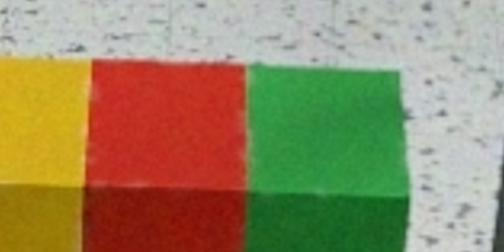

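>>> {"op": "move", "data": {"arm2": {"target": [0.37, 0.1105, 1.25, -0.0746, 0.696, 0.710, -0.0732], "speed": 0.2}, "arm4": {"target": [-0.330, 0.35, 1.20, 0.035, 0.716, -0.697, 0.003], "speed": 0.2}, "cameras": ["cam_high", "cam_low"]}}

Scene clock: 2580.87 s.
Joint torques (N m): arm1=[-1.67 -10.99 10.61 2.17 0.06 -0.29] | arm2=[0.5 -20.31 12.97 -0.1 -0.04 -0.05] | arm3=[0.26 0.79 11.02 0.46 0.08 -0.09] | arm4=[1.32 -17.96 7.87 0.09 0.07 0.12]
Motor temperatures (°C): arm1=[20 29 41 21 19 19] | arm2=[19 27 42 21 20 23] | arm3=[18 21 50 22 22 19] | arm4=[20 35 31 22 19 18]
Heat: arm1: hottest joint3_rad 41 °C; arm2: hottest joint3_rad 42 °C; arm3: hottest joint3_rad 50 °C; arm4: hottest joint2_rad 35 °C.
move: arm2 off_target; arm4 not_followed
Joint velocities: within noise
arm1: as last shown
arm2.joint_positions: joint1_rad=+0.145 joint2_rad=+2.260 joint3_rad=+2.210 joint4_rad=-1.490 joint5_rad=-0.192 joint6_rad=+1.712 hand_index_mcp=-0.681 hand_index_abd=+0.001 hand_index_pip=+0.577 hand_index_dip=+0.696 hand_middle_mcp=-0.680 hand_middle_abd=+0.000 hand_middle_pip=+0.577 hand_middle_dip=+0.696 hand_ring_mcp=-0.679 hand_ring_abd=+0.001 hand_ring_pip=+0.577 hand_ring_dip=+0.696 hand_thumb_cmc=-0.569 hand_thumb_axl=+0.677 hand_thumb_mcp=+0.224 hand_thumb_ipl=+0.168 hand_current_limit=+0.400 hand_speed=-0.600
arm2.joint_status: not commanded
arm2.hand_state: goal,goal,goal,goal,goal,goal,goal,overload,goal,goal,goal,goal,goal,goal,goal,goal
arm2.index_mcp_current_ma: 15
arm2.index_abd_current_ma: 0
arm2.index_pip_current_ma: 1
arm2.index_dip_current_ma: 0
arm2.middle_mcp_current_ma: 17
arm2.middle_abd_current_ma: 0
arm2.middle_pip_current_ma: 1
arm2.middle_dip_current_ma: 0
arm2.ring_mcp_current_ma: 18
arm2.ring_abd_current_ma: 0
arm2.ring_pip_current_ma: 1
arm2.ring_dip_current_ma: 0
arm2.thumb_cmc_current_ma: 1
arm2.thumb_axl_current_ma: -1
arm2.thumb_mcp_current_ma: -3
arm2.thumb_ipl_current_ma: 0
arm2.hand_goal_index_mcp: -0.690
arm2.hand_goal_index_abd: 0.000
arm2.hand_goal_index_pip: 0.576
arm2.hand_goal_index_dip: 0.696
arm2.hand_goal_middle_mcp: -0.690
arm2.hand_goal_middle_abd: 0.000
arm2.hand_goal_middle_pip: 0.576
arm2.hand_goal_middle_dip: 0.696
arm2.hand_goal_ring_mcp: -0.690
arm2.hand_goal_ring_abd: 0.000
arm2.hand_goal_ring_pip: 0.576
arm2.hand_goal_ring_dip: 0.696
arm2.hand_goal_thumb_cmc: -0.570
arm2.hand_goal_thumb_axl: 0.678
arm2.hand_goal_thumb_mcp: 0.226
arm2.hand_goal_thumb_ipl: 0.168
arm2.hand: x=+0.3624 y=+0.1001 z=+1.2467 quat_wxyz=(-0.068, +0.697, +0.710, -0.077) (m; scene frame)
arm2.hand_target: x=+0.3701 y=+0.1100 z=+1.2499 quat_wxyz=(-0.075, +0.696, +0.710, -0.073) (m; scene frame)
arm2.hand_status: off_target (0.013 m and 0.9 deg from the pose sent, 0.365 m and 0.7 deg at the start)
arm3.joint_positions: joint1_rad=+0.535 joint2_rad=+0.651 joint3_rad=+1.109 joint4_rad=-1.670 joint5_rad=+0.135 joint6_rad=+2.010 hand_index_mcp=+0.752 hand_index_abd=+0.002 hand_index_pip=+0.576 hand_index_dip=+0.696 hand_middle_mcp=+0.754 hand_middle_abd=+0.001 hand_middle_pip=+0.577 hand_middle_dip=+0.696 hand_ring_mcp=+0.752 hand_ring_abd=+0.002 hand_ring_pip=+0.574 hand_ring_dip=+0.696 hand_thumb_cmc=+1.000 hand_thumb_axl=+0.677 hand_thumb_mcp=+0.223 hand_thumb_ipl=+0.168 hand_current_limit=+0.400 hand_speed=-0.600
arm3.joint_status: not commanded
arm3.hand_state: goal,goal,goal,goal,goal,goal,goal,goal,goal,goal,goal,goal,goal,goal,goal,goal
arm3.index_mcp_current_ma: -5
arm3.index_abd_current_ma: 2
arm3.index_pip_current_ma: 0
arm3.index_dip_current_ma: 0
arm3.middle_mcp_current_ma: 0
arm3.middle_abd_current_ma: 1
arm3.middle_pip_current_ma: 1
arm3.middle_dip_current_ma: 0
arm3.ring_mcp_current_ma: -5
arm3.ring_abd_current_ma: 3
arm3.ring_pip_current_ma: -3
arm3.ring_dip_current_ma: 0
arm3.thumb_cmc_current_ma: 0
arm3.thumb_axl_current_ma: -1
arm3.thumb_mcp_current_ma: -9
arm3.thumb_ipl_current_ma: -1
arm3.hand_goal_index_mcp: 0.754
arm3.hand_goal_index_abd: 0.000
arm3.hand_goal_index_pip: 0.576
arm3.hand_goal_index_dip: 0.696
arm3.hand_goal_middle_mcp: 0.754
arm3.hand_goal_middle_abd: 0.000
arm3.hand_goal_middle_pip: 0.576
arm3.hand_goal_middle_dip: 0.696
arm3.hand_goal_ring_mcp: 0.754
arm3.hand_goal_ring_abd: 0.000
arm3.hand_goal_ring_pip: 0.576
arm3.hand_goal_ring_dip: 0.696
arm3.hand_goal_thumb_cmc: 1.000
arm3.hand_goal_thumb_axl: 0.678
arm3.hand_goal_thumb_mcp: 0.226
arm3.hand_goal_thumb_ipl: 0.168
arm3.hand: x=-0.4189 y=+0.4009 z=+1.4254 quat_wxyz=(+0.114, +0.726, -0.660, +0.155) (m; scene frame)
arm3.hand_target: x=-0.4201 y=+0.4002 z=+1.4396 quat_wxyz=(+0.118, +0.724, -0.659, +0.169) (m; scene frame)
arm3.hand_status: not commanded
arm4.joint_positions: joint1_rad=-1.338 joint2_rad=+2.068 joint3_rad=+1.652 joint4_rad=-1.109 joint5_rad=-0.037 joint6_rad=+0.251 hand_index_mcp=+0.752 hand_index_abd=-0.002 hand_index_pip=+0.576 hand_index_dip=+0.695 hand_middle_mcp=+0.752 hand_middle_abd=-0.002 hand_middle_pip=+0.574 hand_middle_dip=+0.696 hand_ring_mcp=+0.751 hand_ring_abd=+0.003 hand_ring_pip=+0.575 hand_ring_dip=+0.697 hand_thumb_cmc=+0.999 hand_thumb_axl=+0.677 hand_thumb_mcp=+0.220 hand_thumb_ipl=+0.167 hand_current_limit=+0.400 hand_speed=-0.600
arm4.joint_status: not commanded
arm4.hand_state: goal,goal,goal,goal,goal,goal,goal,goal,goal,goal,goal,goal,goal,goal,goal,goal
arm4.index_mcp_current_ma: -2
arm4.index_abd_current_ma: -2
arm4.index_pip_current_ma: 0
arm4.index_dip_current_ma: -1
arm4.middle_mcp_current_ma: -2
arm4.middle_abd_current_ma: -2
arm4.middle_pip_current_ma: -2
arm4.middle_dip_current_ma: 0
arm4.ring_mcp_current_ma: -3
arm4.ring_abd_current_ma: 2
arm4.ring_pip_current_ma: 0
arm4.ring_dip_current_ma: 0
arm4.thumb_cmc_current_ma: 0
arm4.thumb_axl_current_ma: -1
arm4.thumb_mcp_current_ma: -10
arm4.thumb_ipl_current_ma: -1
arm4.hand_goal_index_mcp: 0.754
arm4.hand_goal_index_abd: 0.000
arm4.hand_goal_index_pip: 0.576
arm4.hand_goal_index_dip: 0.696
arm4.hand_goal_middle_mcp: 0.754
arm4.hand_goal_middle_abd: 0.000
arm4.hand_goal_middle_pip: 0.576
arm4.hand_goal_middle_dip: 0.696
arm4.hand_goal_ring_mcp: 0.754
arm4.hand_goal_ring_abd: 0.000
arm4.hand_goal_ring_pip: 0.576
arm4.hand_goal_ring_dip: 0.696
arm4.hand_goal_thumb_cmc: 1.000
arm4.hand_goal_thumb_axl: 0.678
arm4.hand_goal_thumb_mcp: 0.226
arm4.hand_goal_thumb_ipl: 0.168
arm4.on_its_own: joint2_rad is held at +2.068, not at its first target +1.828; joint3_rad is held at +1.652, not at its first target +1.397
arm4.hand: x=-0.2671 y=+0.3865 z=+1.2032 quat_wxyz=(+0.023, +0.717, -0.697, +0.010) (m; scene frame)
arm4.hand_target: x=-0.2671 y=+0.3865 z=+1.2032 quat_wxyz=(+0.023, +0.717, -0.697, +0.010) (m; scene frame)
arm4.hand_status: not_followed (0.073 m and 1.6 deg from the pose sent, 0.149 m and 0.1 deg at the start)
pictures: cam_high, cam_low
pose unreachable (arm4 arm): on one or more control steps of this call this arm could not follow its commanded pose, so it was not sent that pose on those steps. On the call's last step it was still not sent that pose. It may still have moved: this result reports where it is.
cause: moving toward the commanded pose would bring a part of the arm too close to another arm (a part of this arm and the arm3 arm's hand, 24 mm apart when this arm was first held).

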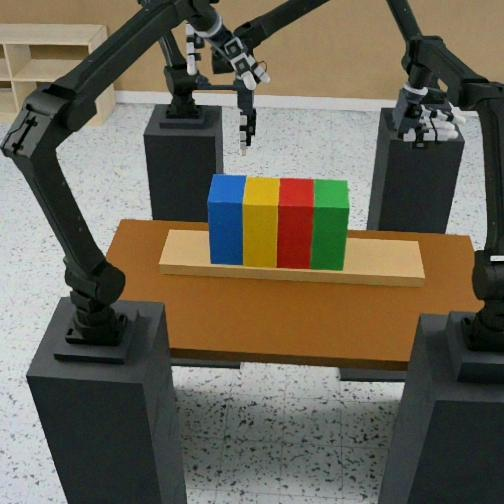

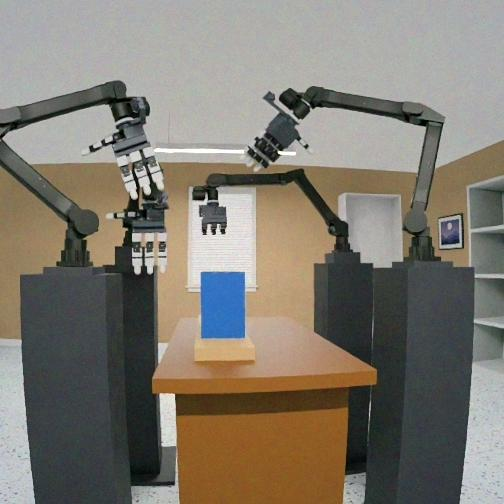

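>>> {"op": "move", "data": {"arm4": {"target": [-0.267, 0.345, 1.01, 0.035, 0.716, -0.697, 0.003], "speed": 0.15}, "cameras": []}}

>>> {"op": "move", "data": {"arm4": {"target": [-0.332, 0.30, 1.01, 0.035, 0.716, -0.697, 0.003], "speed": 0.1}, "cameras": ["cam_high", "cam_low"]}}

>>> {"op": "zoom_image", "data": {"camera": "cam_low", "region": [130, 180, 280, 370]}}

Scene clock: 2593.40 s.
Joint torques (N m): arm1=[-1.85 -10.99 10.63 2.14 0.07 -0.29] | arm2=[0.5 -20.25 12.97 -0.1 -0.04 -0.05] | arm3=[0.38 0.85 11 0.57 0.07 -0.08] | arm4=[2.14 -19.14 7.66 0.59 0.11 0.22]
Motor temperatures (°C): arm1=[20 29 41 21 19 19] | arm2=[19 26 43 21 20 23] | arm3=[18 21 50 22 22 19] | arm4=[20 35 32 22 19 18]
Heat: arm1: hottest joint3_rad 41 °C; arm2: hottest joint3_rad 43 °C; arm3: hottest joint3_rad 50 °C; arm4: hottest joint2_rad 35 °C.
move: arm4 off_target
Joint velocities: within noise
arm1, arm2, arm3: as last shown
arm4.joint_positions: joint1_rad=-1.285 joint2_rad=+2.379 joint3_rad=+1.601 joint4_rad=-0.752 joint5_rad=-0.034 joint6_rad=+0.306 hand_index_mcp=+0.752 hand_index_abd=-0.002 hand_index_pip=+0.576 hand_index_dip=+0.695 hand_middle_mcp=+0.752 hand_middle_abd=-0.002 hand_middle_pip=+0.574 hand_middle_dip=+0.696 hand_ring_mcp=+0.751 hand_ring_abd=+0.003 hand_ring_pip=+0.575 hand_ring_dip=+0.697 hand_thumb_cmc=+0.999 hand_thumb_axl=+0.677 hand_thumb_mcp=+0.220 hand_thumb_ipl=+0.167 hand_current_limit=+0.400 hand_speed=-0.600
arm4.joint_status: not commanded
arm4.hand_state: goal,goal,goal,goal,goal,goal,goal,goal,goal,goal,goal,goal,goal,goal,goal,goal
arm4.index_mcp_current_ma: -2
arm4.index_abd_current_ma: -2
arm4.index_pip_current_ma: 0
arm4.index_dip_current_ma: -1
arm4.middle_mcp_current_ma: -2
arm4.middle_abd_current_ma: -2
arm4.middle_pip_current_ma: -2
arm4.middle_dip_current_ma: 0
arm4.ring_mcp_current_ma: -3
arm4.ring_abd_current_ma: 2
arm4.ring_pip_current_ma: 0
arm4.ring_dip_current_ma: 0
arm4.thumb_cmc_current_ma: 0
arm4.thumb_axl_current_ma: -1
arm4.thumb_mcp_current_ma: -10
arm4.thumb_ipl_current_ma: -1
arm4.hand_goal_index_mcp: 0.754
arm4.hand_goal_index_abd: 0.000
arm4.hand_goal_index_pip: 0.576
arm4.hand_goal_index_dip: 0.696
arm4.hand_goal_middle_mcp: 0.754
arm4.hand_goal_middle_abd: 0.000
arm4.hand_goal_middle_pip: 0.576
arm4.hand_goal_middle_dip: 0.696
arm4.hand_goal_ring_mcp: 0.754
arm4.hand_goal_ring_abd: 0.000
arm4.hand_goal_ring_pip: 0.576
arm4.hand_goal_ring_dip: 0.696
arm4.hand_goal_thumb_cmc: 1.000
arm4.hand_goal_thumb_axl: 0.678
arm4.hand_goal_thumb_mcp: 0.226
arm4.hand_goal_thumb_ipl: 0.168
arm4.hand: x=-0.2551 y=+0.3551 z=+1.0005 quat_wxyz=(+0.020, +0.716, -0.697, +0.011) (m; scene frame)
arm4.hand_target: x=-0.2665 y=+0.3451 z=+1.0103 quat_wxyz=(+0.035, +0.716, -0.697, +0.003) (m; scene frame)
arm4.hand_status: off_target (0.018 m and 2.0 deg from the pose sent, 0.197 m and 1.6 deg at the start)
pictures: none
No camera images: "cameras" was empty.

Scene clock: 2594.83 s.
Joint torques (N m): arm1=[-1.9 -10.87 10.66 2.15 0.07 -0.29] | arm2=[0.5 -20.25 12.97 -0.1 -0.04 -0.05] | arm3=[-0.09 0.91 10.99 0.54 0.09 -0.1] | arm4=[2.2 -19.55 10.97 -0.36 0.09 0.25]
Motor temperatures (°C): arm1=[20 29 41 21 19 19] | arm2=[19 26 43 21 20 23] | arm3=[18 21 50 22 22 19] | arm4=[20 35 32 22 19 18]
Heat: arm1: hottest joint3_rad 41 °C; arm2: hottest joint3_rad 43 °C; arm3: hottest joint3_rad 50 °C; arm4: hottest joint2_rad 35 °C.
move: arm4 off_target
Joint velocities: within noise
arm1, arm2, arm3: as last shown
arm4.joint_positions: joint1_rad=-1.256 joint2_rad=+2.529 joint3_rad=+1.928 joint4_rad=-0.917 joint5_rad=-0.032 joint6_rad=+0.335 hand_index_mcp=+0.752 hand_index_abd=-0.002 hand_index_pip=+0.576 hand_index_dip=+0.695 hand_middle_mcp=+0.752 hand_middle_abd=-0.002 hand_middle_pip=+0.574 hand_middle_dip=+0.696 hand_ring_mcp=+0.751 hand_ring_abd=+0.003 hand_ring_pip=+0.575 hand_ring_dip=+0.697 hand_thumb_cmc=+0.999 hand_thumb_axl=+0.677 hand_thumb_mcp=+0.220 hand_thumb_ipl=+0.167 hand_current_limit=+0.400 hand_speed=-0.600
arm4.joint_status: not commanded
arm4.hand_state: goal,goal,goal,goal,goal,goal,goal,goal,goal,goal,goal,goal,goal,goal,goal,goal
arm4.index_mcp_current_ma: -2
arm4.index_abd_current_ma: -2
arm4.index_pip_current_ma: 0
arm4.index_dip_current_ma: -1
arm4.middle_mcp_current_ma: -2
arm4.middle_abd_current_ma: -2
arm4.middle_pip_current_ma: -2
arm4.middle_dip_current_ma: 0
arm4.ring_mcp_current_ma: -3
arm4.ring_abd_current_ma: 2
arm4.ring_pip_current_ma: 0
arm4.ring_dip_current_ma: 0
arm4.thumb_cmc_current_ma: 0
arm4.thumb_axl_current_ma: -1
arm4.thumb_mcp_current_ma: -10
arm4.thumb_ipl_current_ma: -1
arm4.hand_goal_index_mcp: 0.754
arm4.hand_goal_index_abd: 0.000
arm4.hand_goal_index_pip: 0.576
arm4.hand_goal_index_dip: 0.696
arm4.hand_goal_middle_mcp: 0.754
arm4.hand_goal_middle_abd: 0.000
arm4.hand_goal_middle_pip: 0.576
arm4.hand_goal_middle_dip: 0.696
arm4.hand_goal_ring_mcp: 0.754
arm4.hand_goal_ring_abd: 0.000
arm4.hand_goal_ring_pip: 0.576
arm4.hand_goal_ring_dip: 0.696
arm4.hand_goal_thumb_cmc: 1.000
arm4.hand_goal_thumb_axl: 0.678
arm4.hand_goal_thumb_mcp: 0.226
arm4.hand_goal_thumb_ipl: 0.168
arm4.hand: x=-0.3185 y=+0.3119 z=+1.0025 quat_wxyz=(+0.025, +0.717, -0.697, +0.008) (m; scene frame)
arm4.hand_target: x=-0.3311 y=+0.3002 z=+1.0104 quat_wxyz=(+0.036, +0.716, -0.697, +0.003) (m; scene frame)
arm4.hand_status: off_target (0.019 m and 1.3 deg from the pose sent, 0.095 m and 2.0 deg at the start)
pictures: cam_high, cam_low

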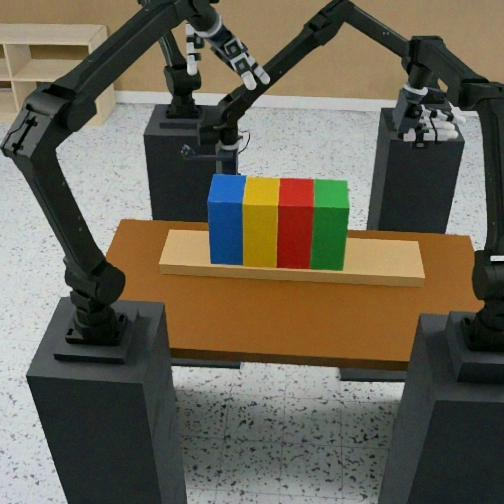

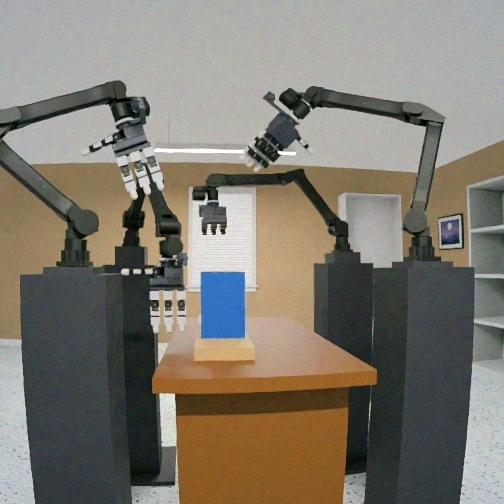

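Scaled by 2.653 from the camera's 504x504 image, which has a finer 720x720 frame.

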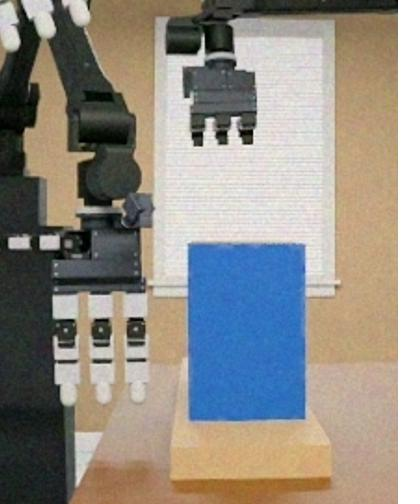

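>>> {"op": "move", "data": {"arm4": {"target": [-0.331, 0.244, 1.01, 0.035, 0.716, -0.697, 0.003], "speed": 0.05}, "cameras": ["cam_high", "cam_low"]}}

>>> {"op": "zoom_image", "data": {"camera": "cam_low", "region": [130, 180, 280, 370]}}

>>> {"op": "zoom_image", "data": {"camera": "cam_high", "region": [200, 230, 310, 285]}}

>>> {"op": "zoom_image", "data": {"camera": "cam_high", "region": [200, 165, 310, 220]}}

Scene clock: 2604.57 s.
Joint torques (N m): arm1=[-1.9 -10.93 10.65 2.14 0.07 -0.29] | arm2=[0.5 -20.31 12.97 -0.1 -0.04 -0.05] | arm3=[0.15 0.73 10.97 0.5 0.07 -0.08] | arm4=[2.37 -19.25 11.66 -0.2 -0.02 0.23]
Motor temperatures (°C): arm1=[20 29 41 21 19 19] | arm2=[19 26 44 21 20 23] | arm3=[18 21 50 22 22 19] | arm4=[20 35 32 22 19 18]
Heat: arm1: hottest joint3_rad 41 °C; arm2: hottest joint3_rad 44 °C; arm3: hottest joint3_rad 50 °C; arm4: hottest joint2_rad 35 °C.
move: arm4 off_target
Joint velocities: within noise
arm1, arm2, arm3: as last shown
arm4.joint_positions: joint1_rad=-1.185 joint2_rad=+2.584 joint3_rad=+2.046 joint4_rad=-0.980 joint5_rad=-0.022 joint6_rad=+0.407 hand_index_mcp=+0.752 hand_index_abd=-0.002 hand_index_pip=+0.576 hand_index_dip=+0.695 hand_middle_mcp=+0.752 hand_middle_abd=-0.002 hand_middle_pip=+0.574 hand_middle_dip=+0.696 hand_ring_mcp=+0.752 hand_ring_abd=+0.006 hand_ring_pip=+0.575 hand_ring_dip=+0.697 hand_thumb_cmc=+0.999 hand_thumb_axl=+0.677 hand_thumb_mcp=+0.220 hand_thumb_ipl=+0.167 hand_current_limit=+0.400 hand_speed=-0.600
arm4.joint_status: not commanded
arm4.hand_state: goal,goal,goal,goal,goal,goal,goal,goal,goal,goal,goal,goal,goal,goal,goal,goal
arm4.index_mcp_current_ma: -2
arm4.index_abd_current_ma: -2
arm4.index_pip_current_ma: 0
arm4.index_dip_current_ma: -1
arm4.middle_mcp_current_ma: -2
arm4.middle_abd_current_ma: -2
arm4.middle_pip_current_ma: -2
arm4.middle_dip_current_ma: 0
arm4.ring_mcp_current_ma: -2
arm4.ring_abd_current_ma: 6
arm4.ring_pip_current_ma: 0
arm4.ring_dip_current_ma: 0
arm4.thumb_cmc_current_ma: 0
arm4.thumb_axl_current_ma: -1
arm4.thumb_mcp_current_ma: -10
arm4.thumb_ipl_current_ma: -1
arm4.hand_goal_index_mcp: 0.754
arm4.hand_goal_index_abd: 0.000
arm4.hand_goal_index_pip: 0.576
arm4.hand_goal_index_dip: 0.696
arm4.hand_goal_middle_mcp: 0.754
arm4.hand_goal_middle_abd: 0.000
arm4.hand_goal_middle_pip: 0.576
arm4.hand_goal_middle_dip: 0.696
arm4.hand_goal_ring_mcp: 0.754
arm4.hand_goal_ring_abd: 0.000
arm4.hand_goal_ring_pip: 0.576
arm4.hand_goal_ring_dip: 0.696
arm4.hand_goal_thumb_cmc: 1.000
arm4.hand_goal_thumb_axl: 0.678
arm4.hand_goal_thumb_mcp: 0.226
arm4.hand_goal_thumb_ipl: 0.168
arm4.hand: x=-0.3192 y=+0.2593 z=+1.0034 quat_wxyz=(+0.023, +0.716, -0.698, +0.006) (m; scene frame)
arm4.hand_target: x=-0.3299 y=+0.2443 z=+1.0104 quat_wxyz=(+0.036, +0.716, -0.697, +0.003) (m; scene frame)
arm4.hand_status: off_target (0.020 m and 1.4 deg from the pose sent, 0.069 m and 1.3 deg at the start)
pictures: cam_high, cam_low

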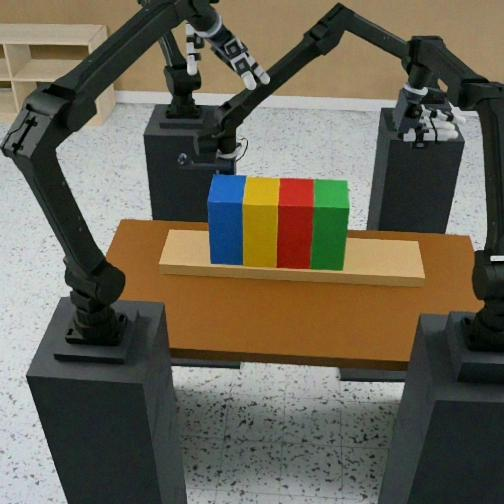

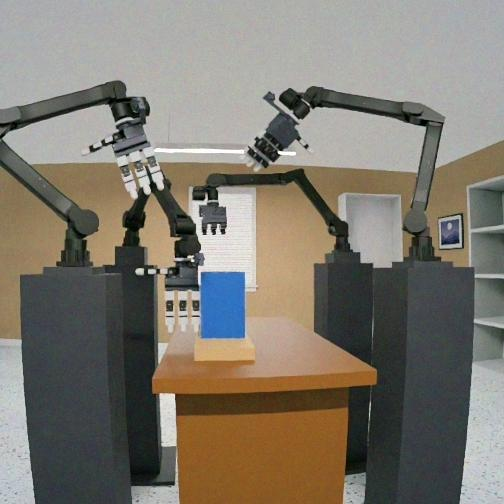

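Scaled by 2.653 from the camera's 504x504 image, which has a finer 720x720 frame.

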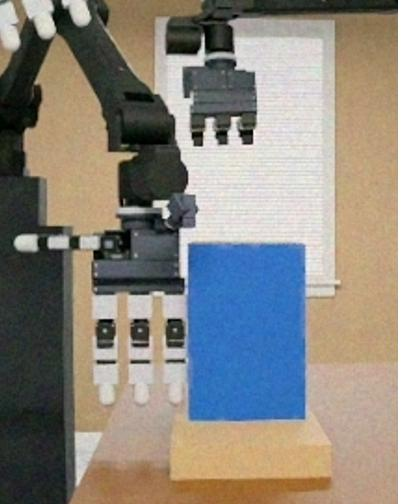

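Scaled by 4.582 from the camera's 504x504 image, which has a finer 720x720 frame.

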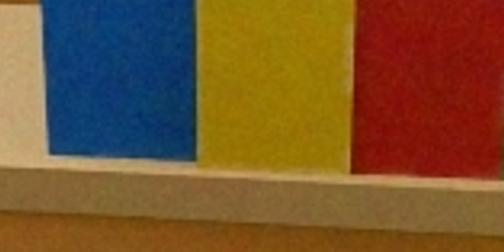

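Scaled by 4.582 from the camera's 504x504 image, which has a finer 720x720 frame.

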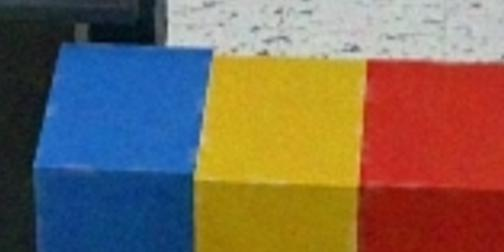

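>>> {"op": "move", "data": {"arm4": {"target": [-0.331, 0.235, 1.01, 0.035, 0.716, -0.697, 0.003], "speed": 0.03}, "cameras": ["cam_high"]}}

>>> {"op": "zoom_image", "data": {"camera": "cam_high", "region": [200, 230, 310, 285]}}

>>> {"op": "zoom_image", "data": {"camera": "cam_high", "region": [200, 165, 310, 220]}}

Scene clock: 2610.53 s.
Joint torques (N m): arm1=[-1.9 -10.99 10.66 2.17 0.07 -0.3] | arm2=[0.5 -20.25 12.98 -0.12 -0.04 -0.05] | arm3=[0.44 0.97 11.02 0.55 0.07 -0.09] | arm4=[3.37 -19.96 11.89 -0.06 -0.03 0.24]
Motor temperatures (°C): arm1=[20 29 41 21 19 19] | arm2=[19 26 44 21 20 22] | arm3=[18 21 50 22 22 19] | arm4=[20 36 32 22 19 18]
Heat: arm1: hottest joint3_rad 41 °C; arm2: hottest joint3_rad 44 °C; arm3: hottest joint3_rad 50 °C; arm4: hottest joint2_rad 36 °C.
move: arm4 off_target
Joint velocities: within noise
arm1, arm2, arm3: as last shown
arm4.joint_positions: joint1_rad=-1.184 joint2_rad=+2.593 joint3_rad=+2.064 joint4_rad=-0.995 joint5_rad=-0.022 joint6_rad=+0.417 hand_index_mcp=+0.752 hand_index_abd=-0.002 hand_index_pip=+0.576 hand_index_dip=+0.695 hand_middle_mcp=+0.752 hand_middle_abd=-0.002 hand_middle_pip=+0.574 hand_middle_dip=+0.696 hand_ring_mcp=+0.755 hand_ring_abd=+0.006 hand_ring_pip=+0.575 hand_ring_dip=+0.697 hand_thumb_cmc=+0.999 hand_thumb_axl=+0.677 hand_thumb_mcp=+0.220 hand_thumb_ipl=+0.167 hand_current_limit=+0.400 hand_speed=-0.600
arm4.joint_status: not commanded
arm4.hand_state: goal,goal,goal,goal,goal,goal,goal,goal,goal,goal,goal,goal,goal,goal,goal,goal
arm4.index_mcp_current_ma: -2
arm4.index_abd_current_ma: -2
arm4.index_pip_current_ma: 0
arm4.index_dip_current_ma: -1
arm4.middle_mcp_current_ma: -2
arm4.middle_abd_current_ma: -2
arm4.middle_pip_current_ma: -2
arm4.middle_dip_current_ma: 0
arm4.ring_mcp_current_ma: 1
arm4.ring_abd_current_ma: 6
arm4.ring_pip_current_ma: 0
arm4.ring_dip_current_ma: 0
arm4.thumb_cmc_current_ma: 0
arm4.thumb_axl_current_ma: -1
arm4.thumb_mcp_current_ma: -10
arm4.thumb_ipl_current_ma: -1
arm4.hand_goal_index_mcp: 0.754
arm4.hand_goal_index_abd: 0.000
arm4.hand_goal_index_pip: 0.576
arm4.hand_goal_index_dip: 0.696
arm4.hand_goal_middle_mcp: 0.754
arm4.hand_goal_middle_abd: 0.000
arm4.hand_goal_middle_pip: 0.576
arm4.hand_goal_middle_dip: 0.696
arm4.hand_goal_ring_mcp: 0.754
arm4.hand_goal_ring_abd: 0.000
arm4.hand_goal_ring_pip: 0.576
arm4.hand_goal_ring_dip: 0.696
arm4.hand_goal_thumb_cmc: 1.000
arm4.hand_goal_thumb_axl: 0.678
arm4.hand_goal_thumb_mcp: 0.226
arm4.hand_goal_thumb_ipl: 0.168
arm4.hand: x=-0.3201 y=+0.2590 z=+1.0029 quat_wxyz=(+0.020, +0.713, -0.701, +0.007) (m; scene frame)
arm4.hand_target: x=-0.3294 y=+0.2354 z=+1.0108 quat_wxyz=(+0.036, +0.716, -0.697, +0.003) (m; scene frame)
arm4.hand_status: off_target (0.027 m and 1.9 deg from the pose sent, 0.028 m and 1.4 deg at the start)
pictures: cam_high

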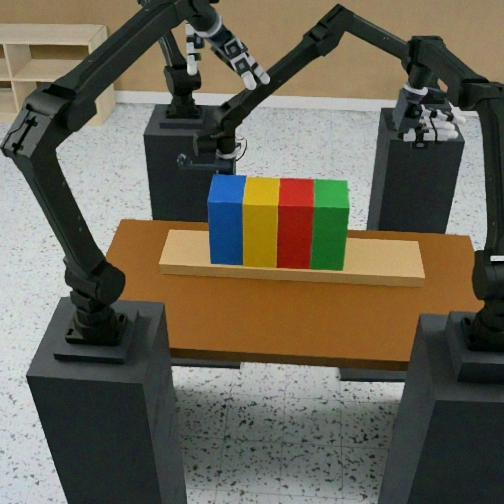

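Scaled by 4.582 from the camera's 504x504 image, which has a finer 720x720 frame.

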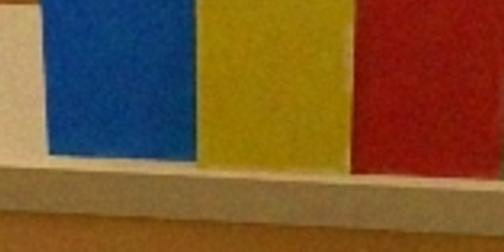

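Scaled by 4.582 from the camera's 504x504 image, which has a finer 720x720 frame.

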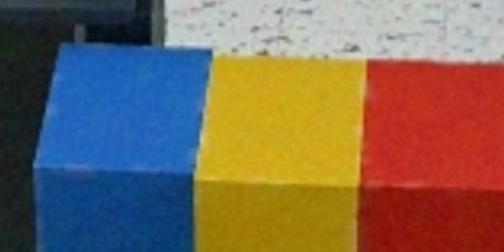

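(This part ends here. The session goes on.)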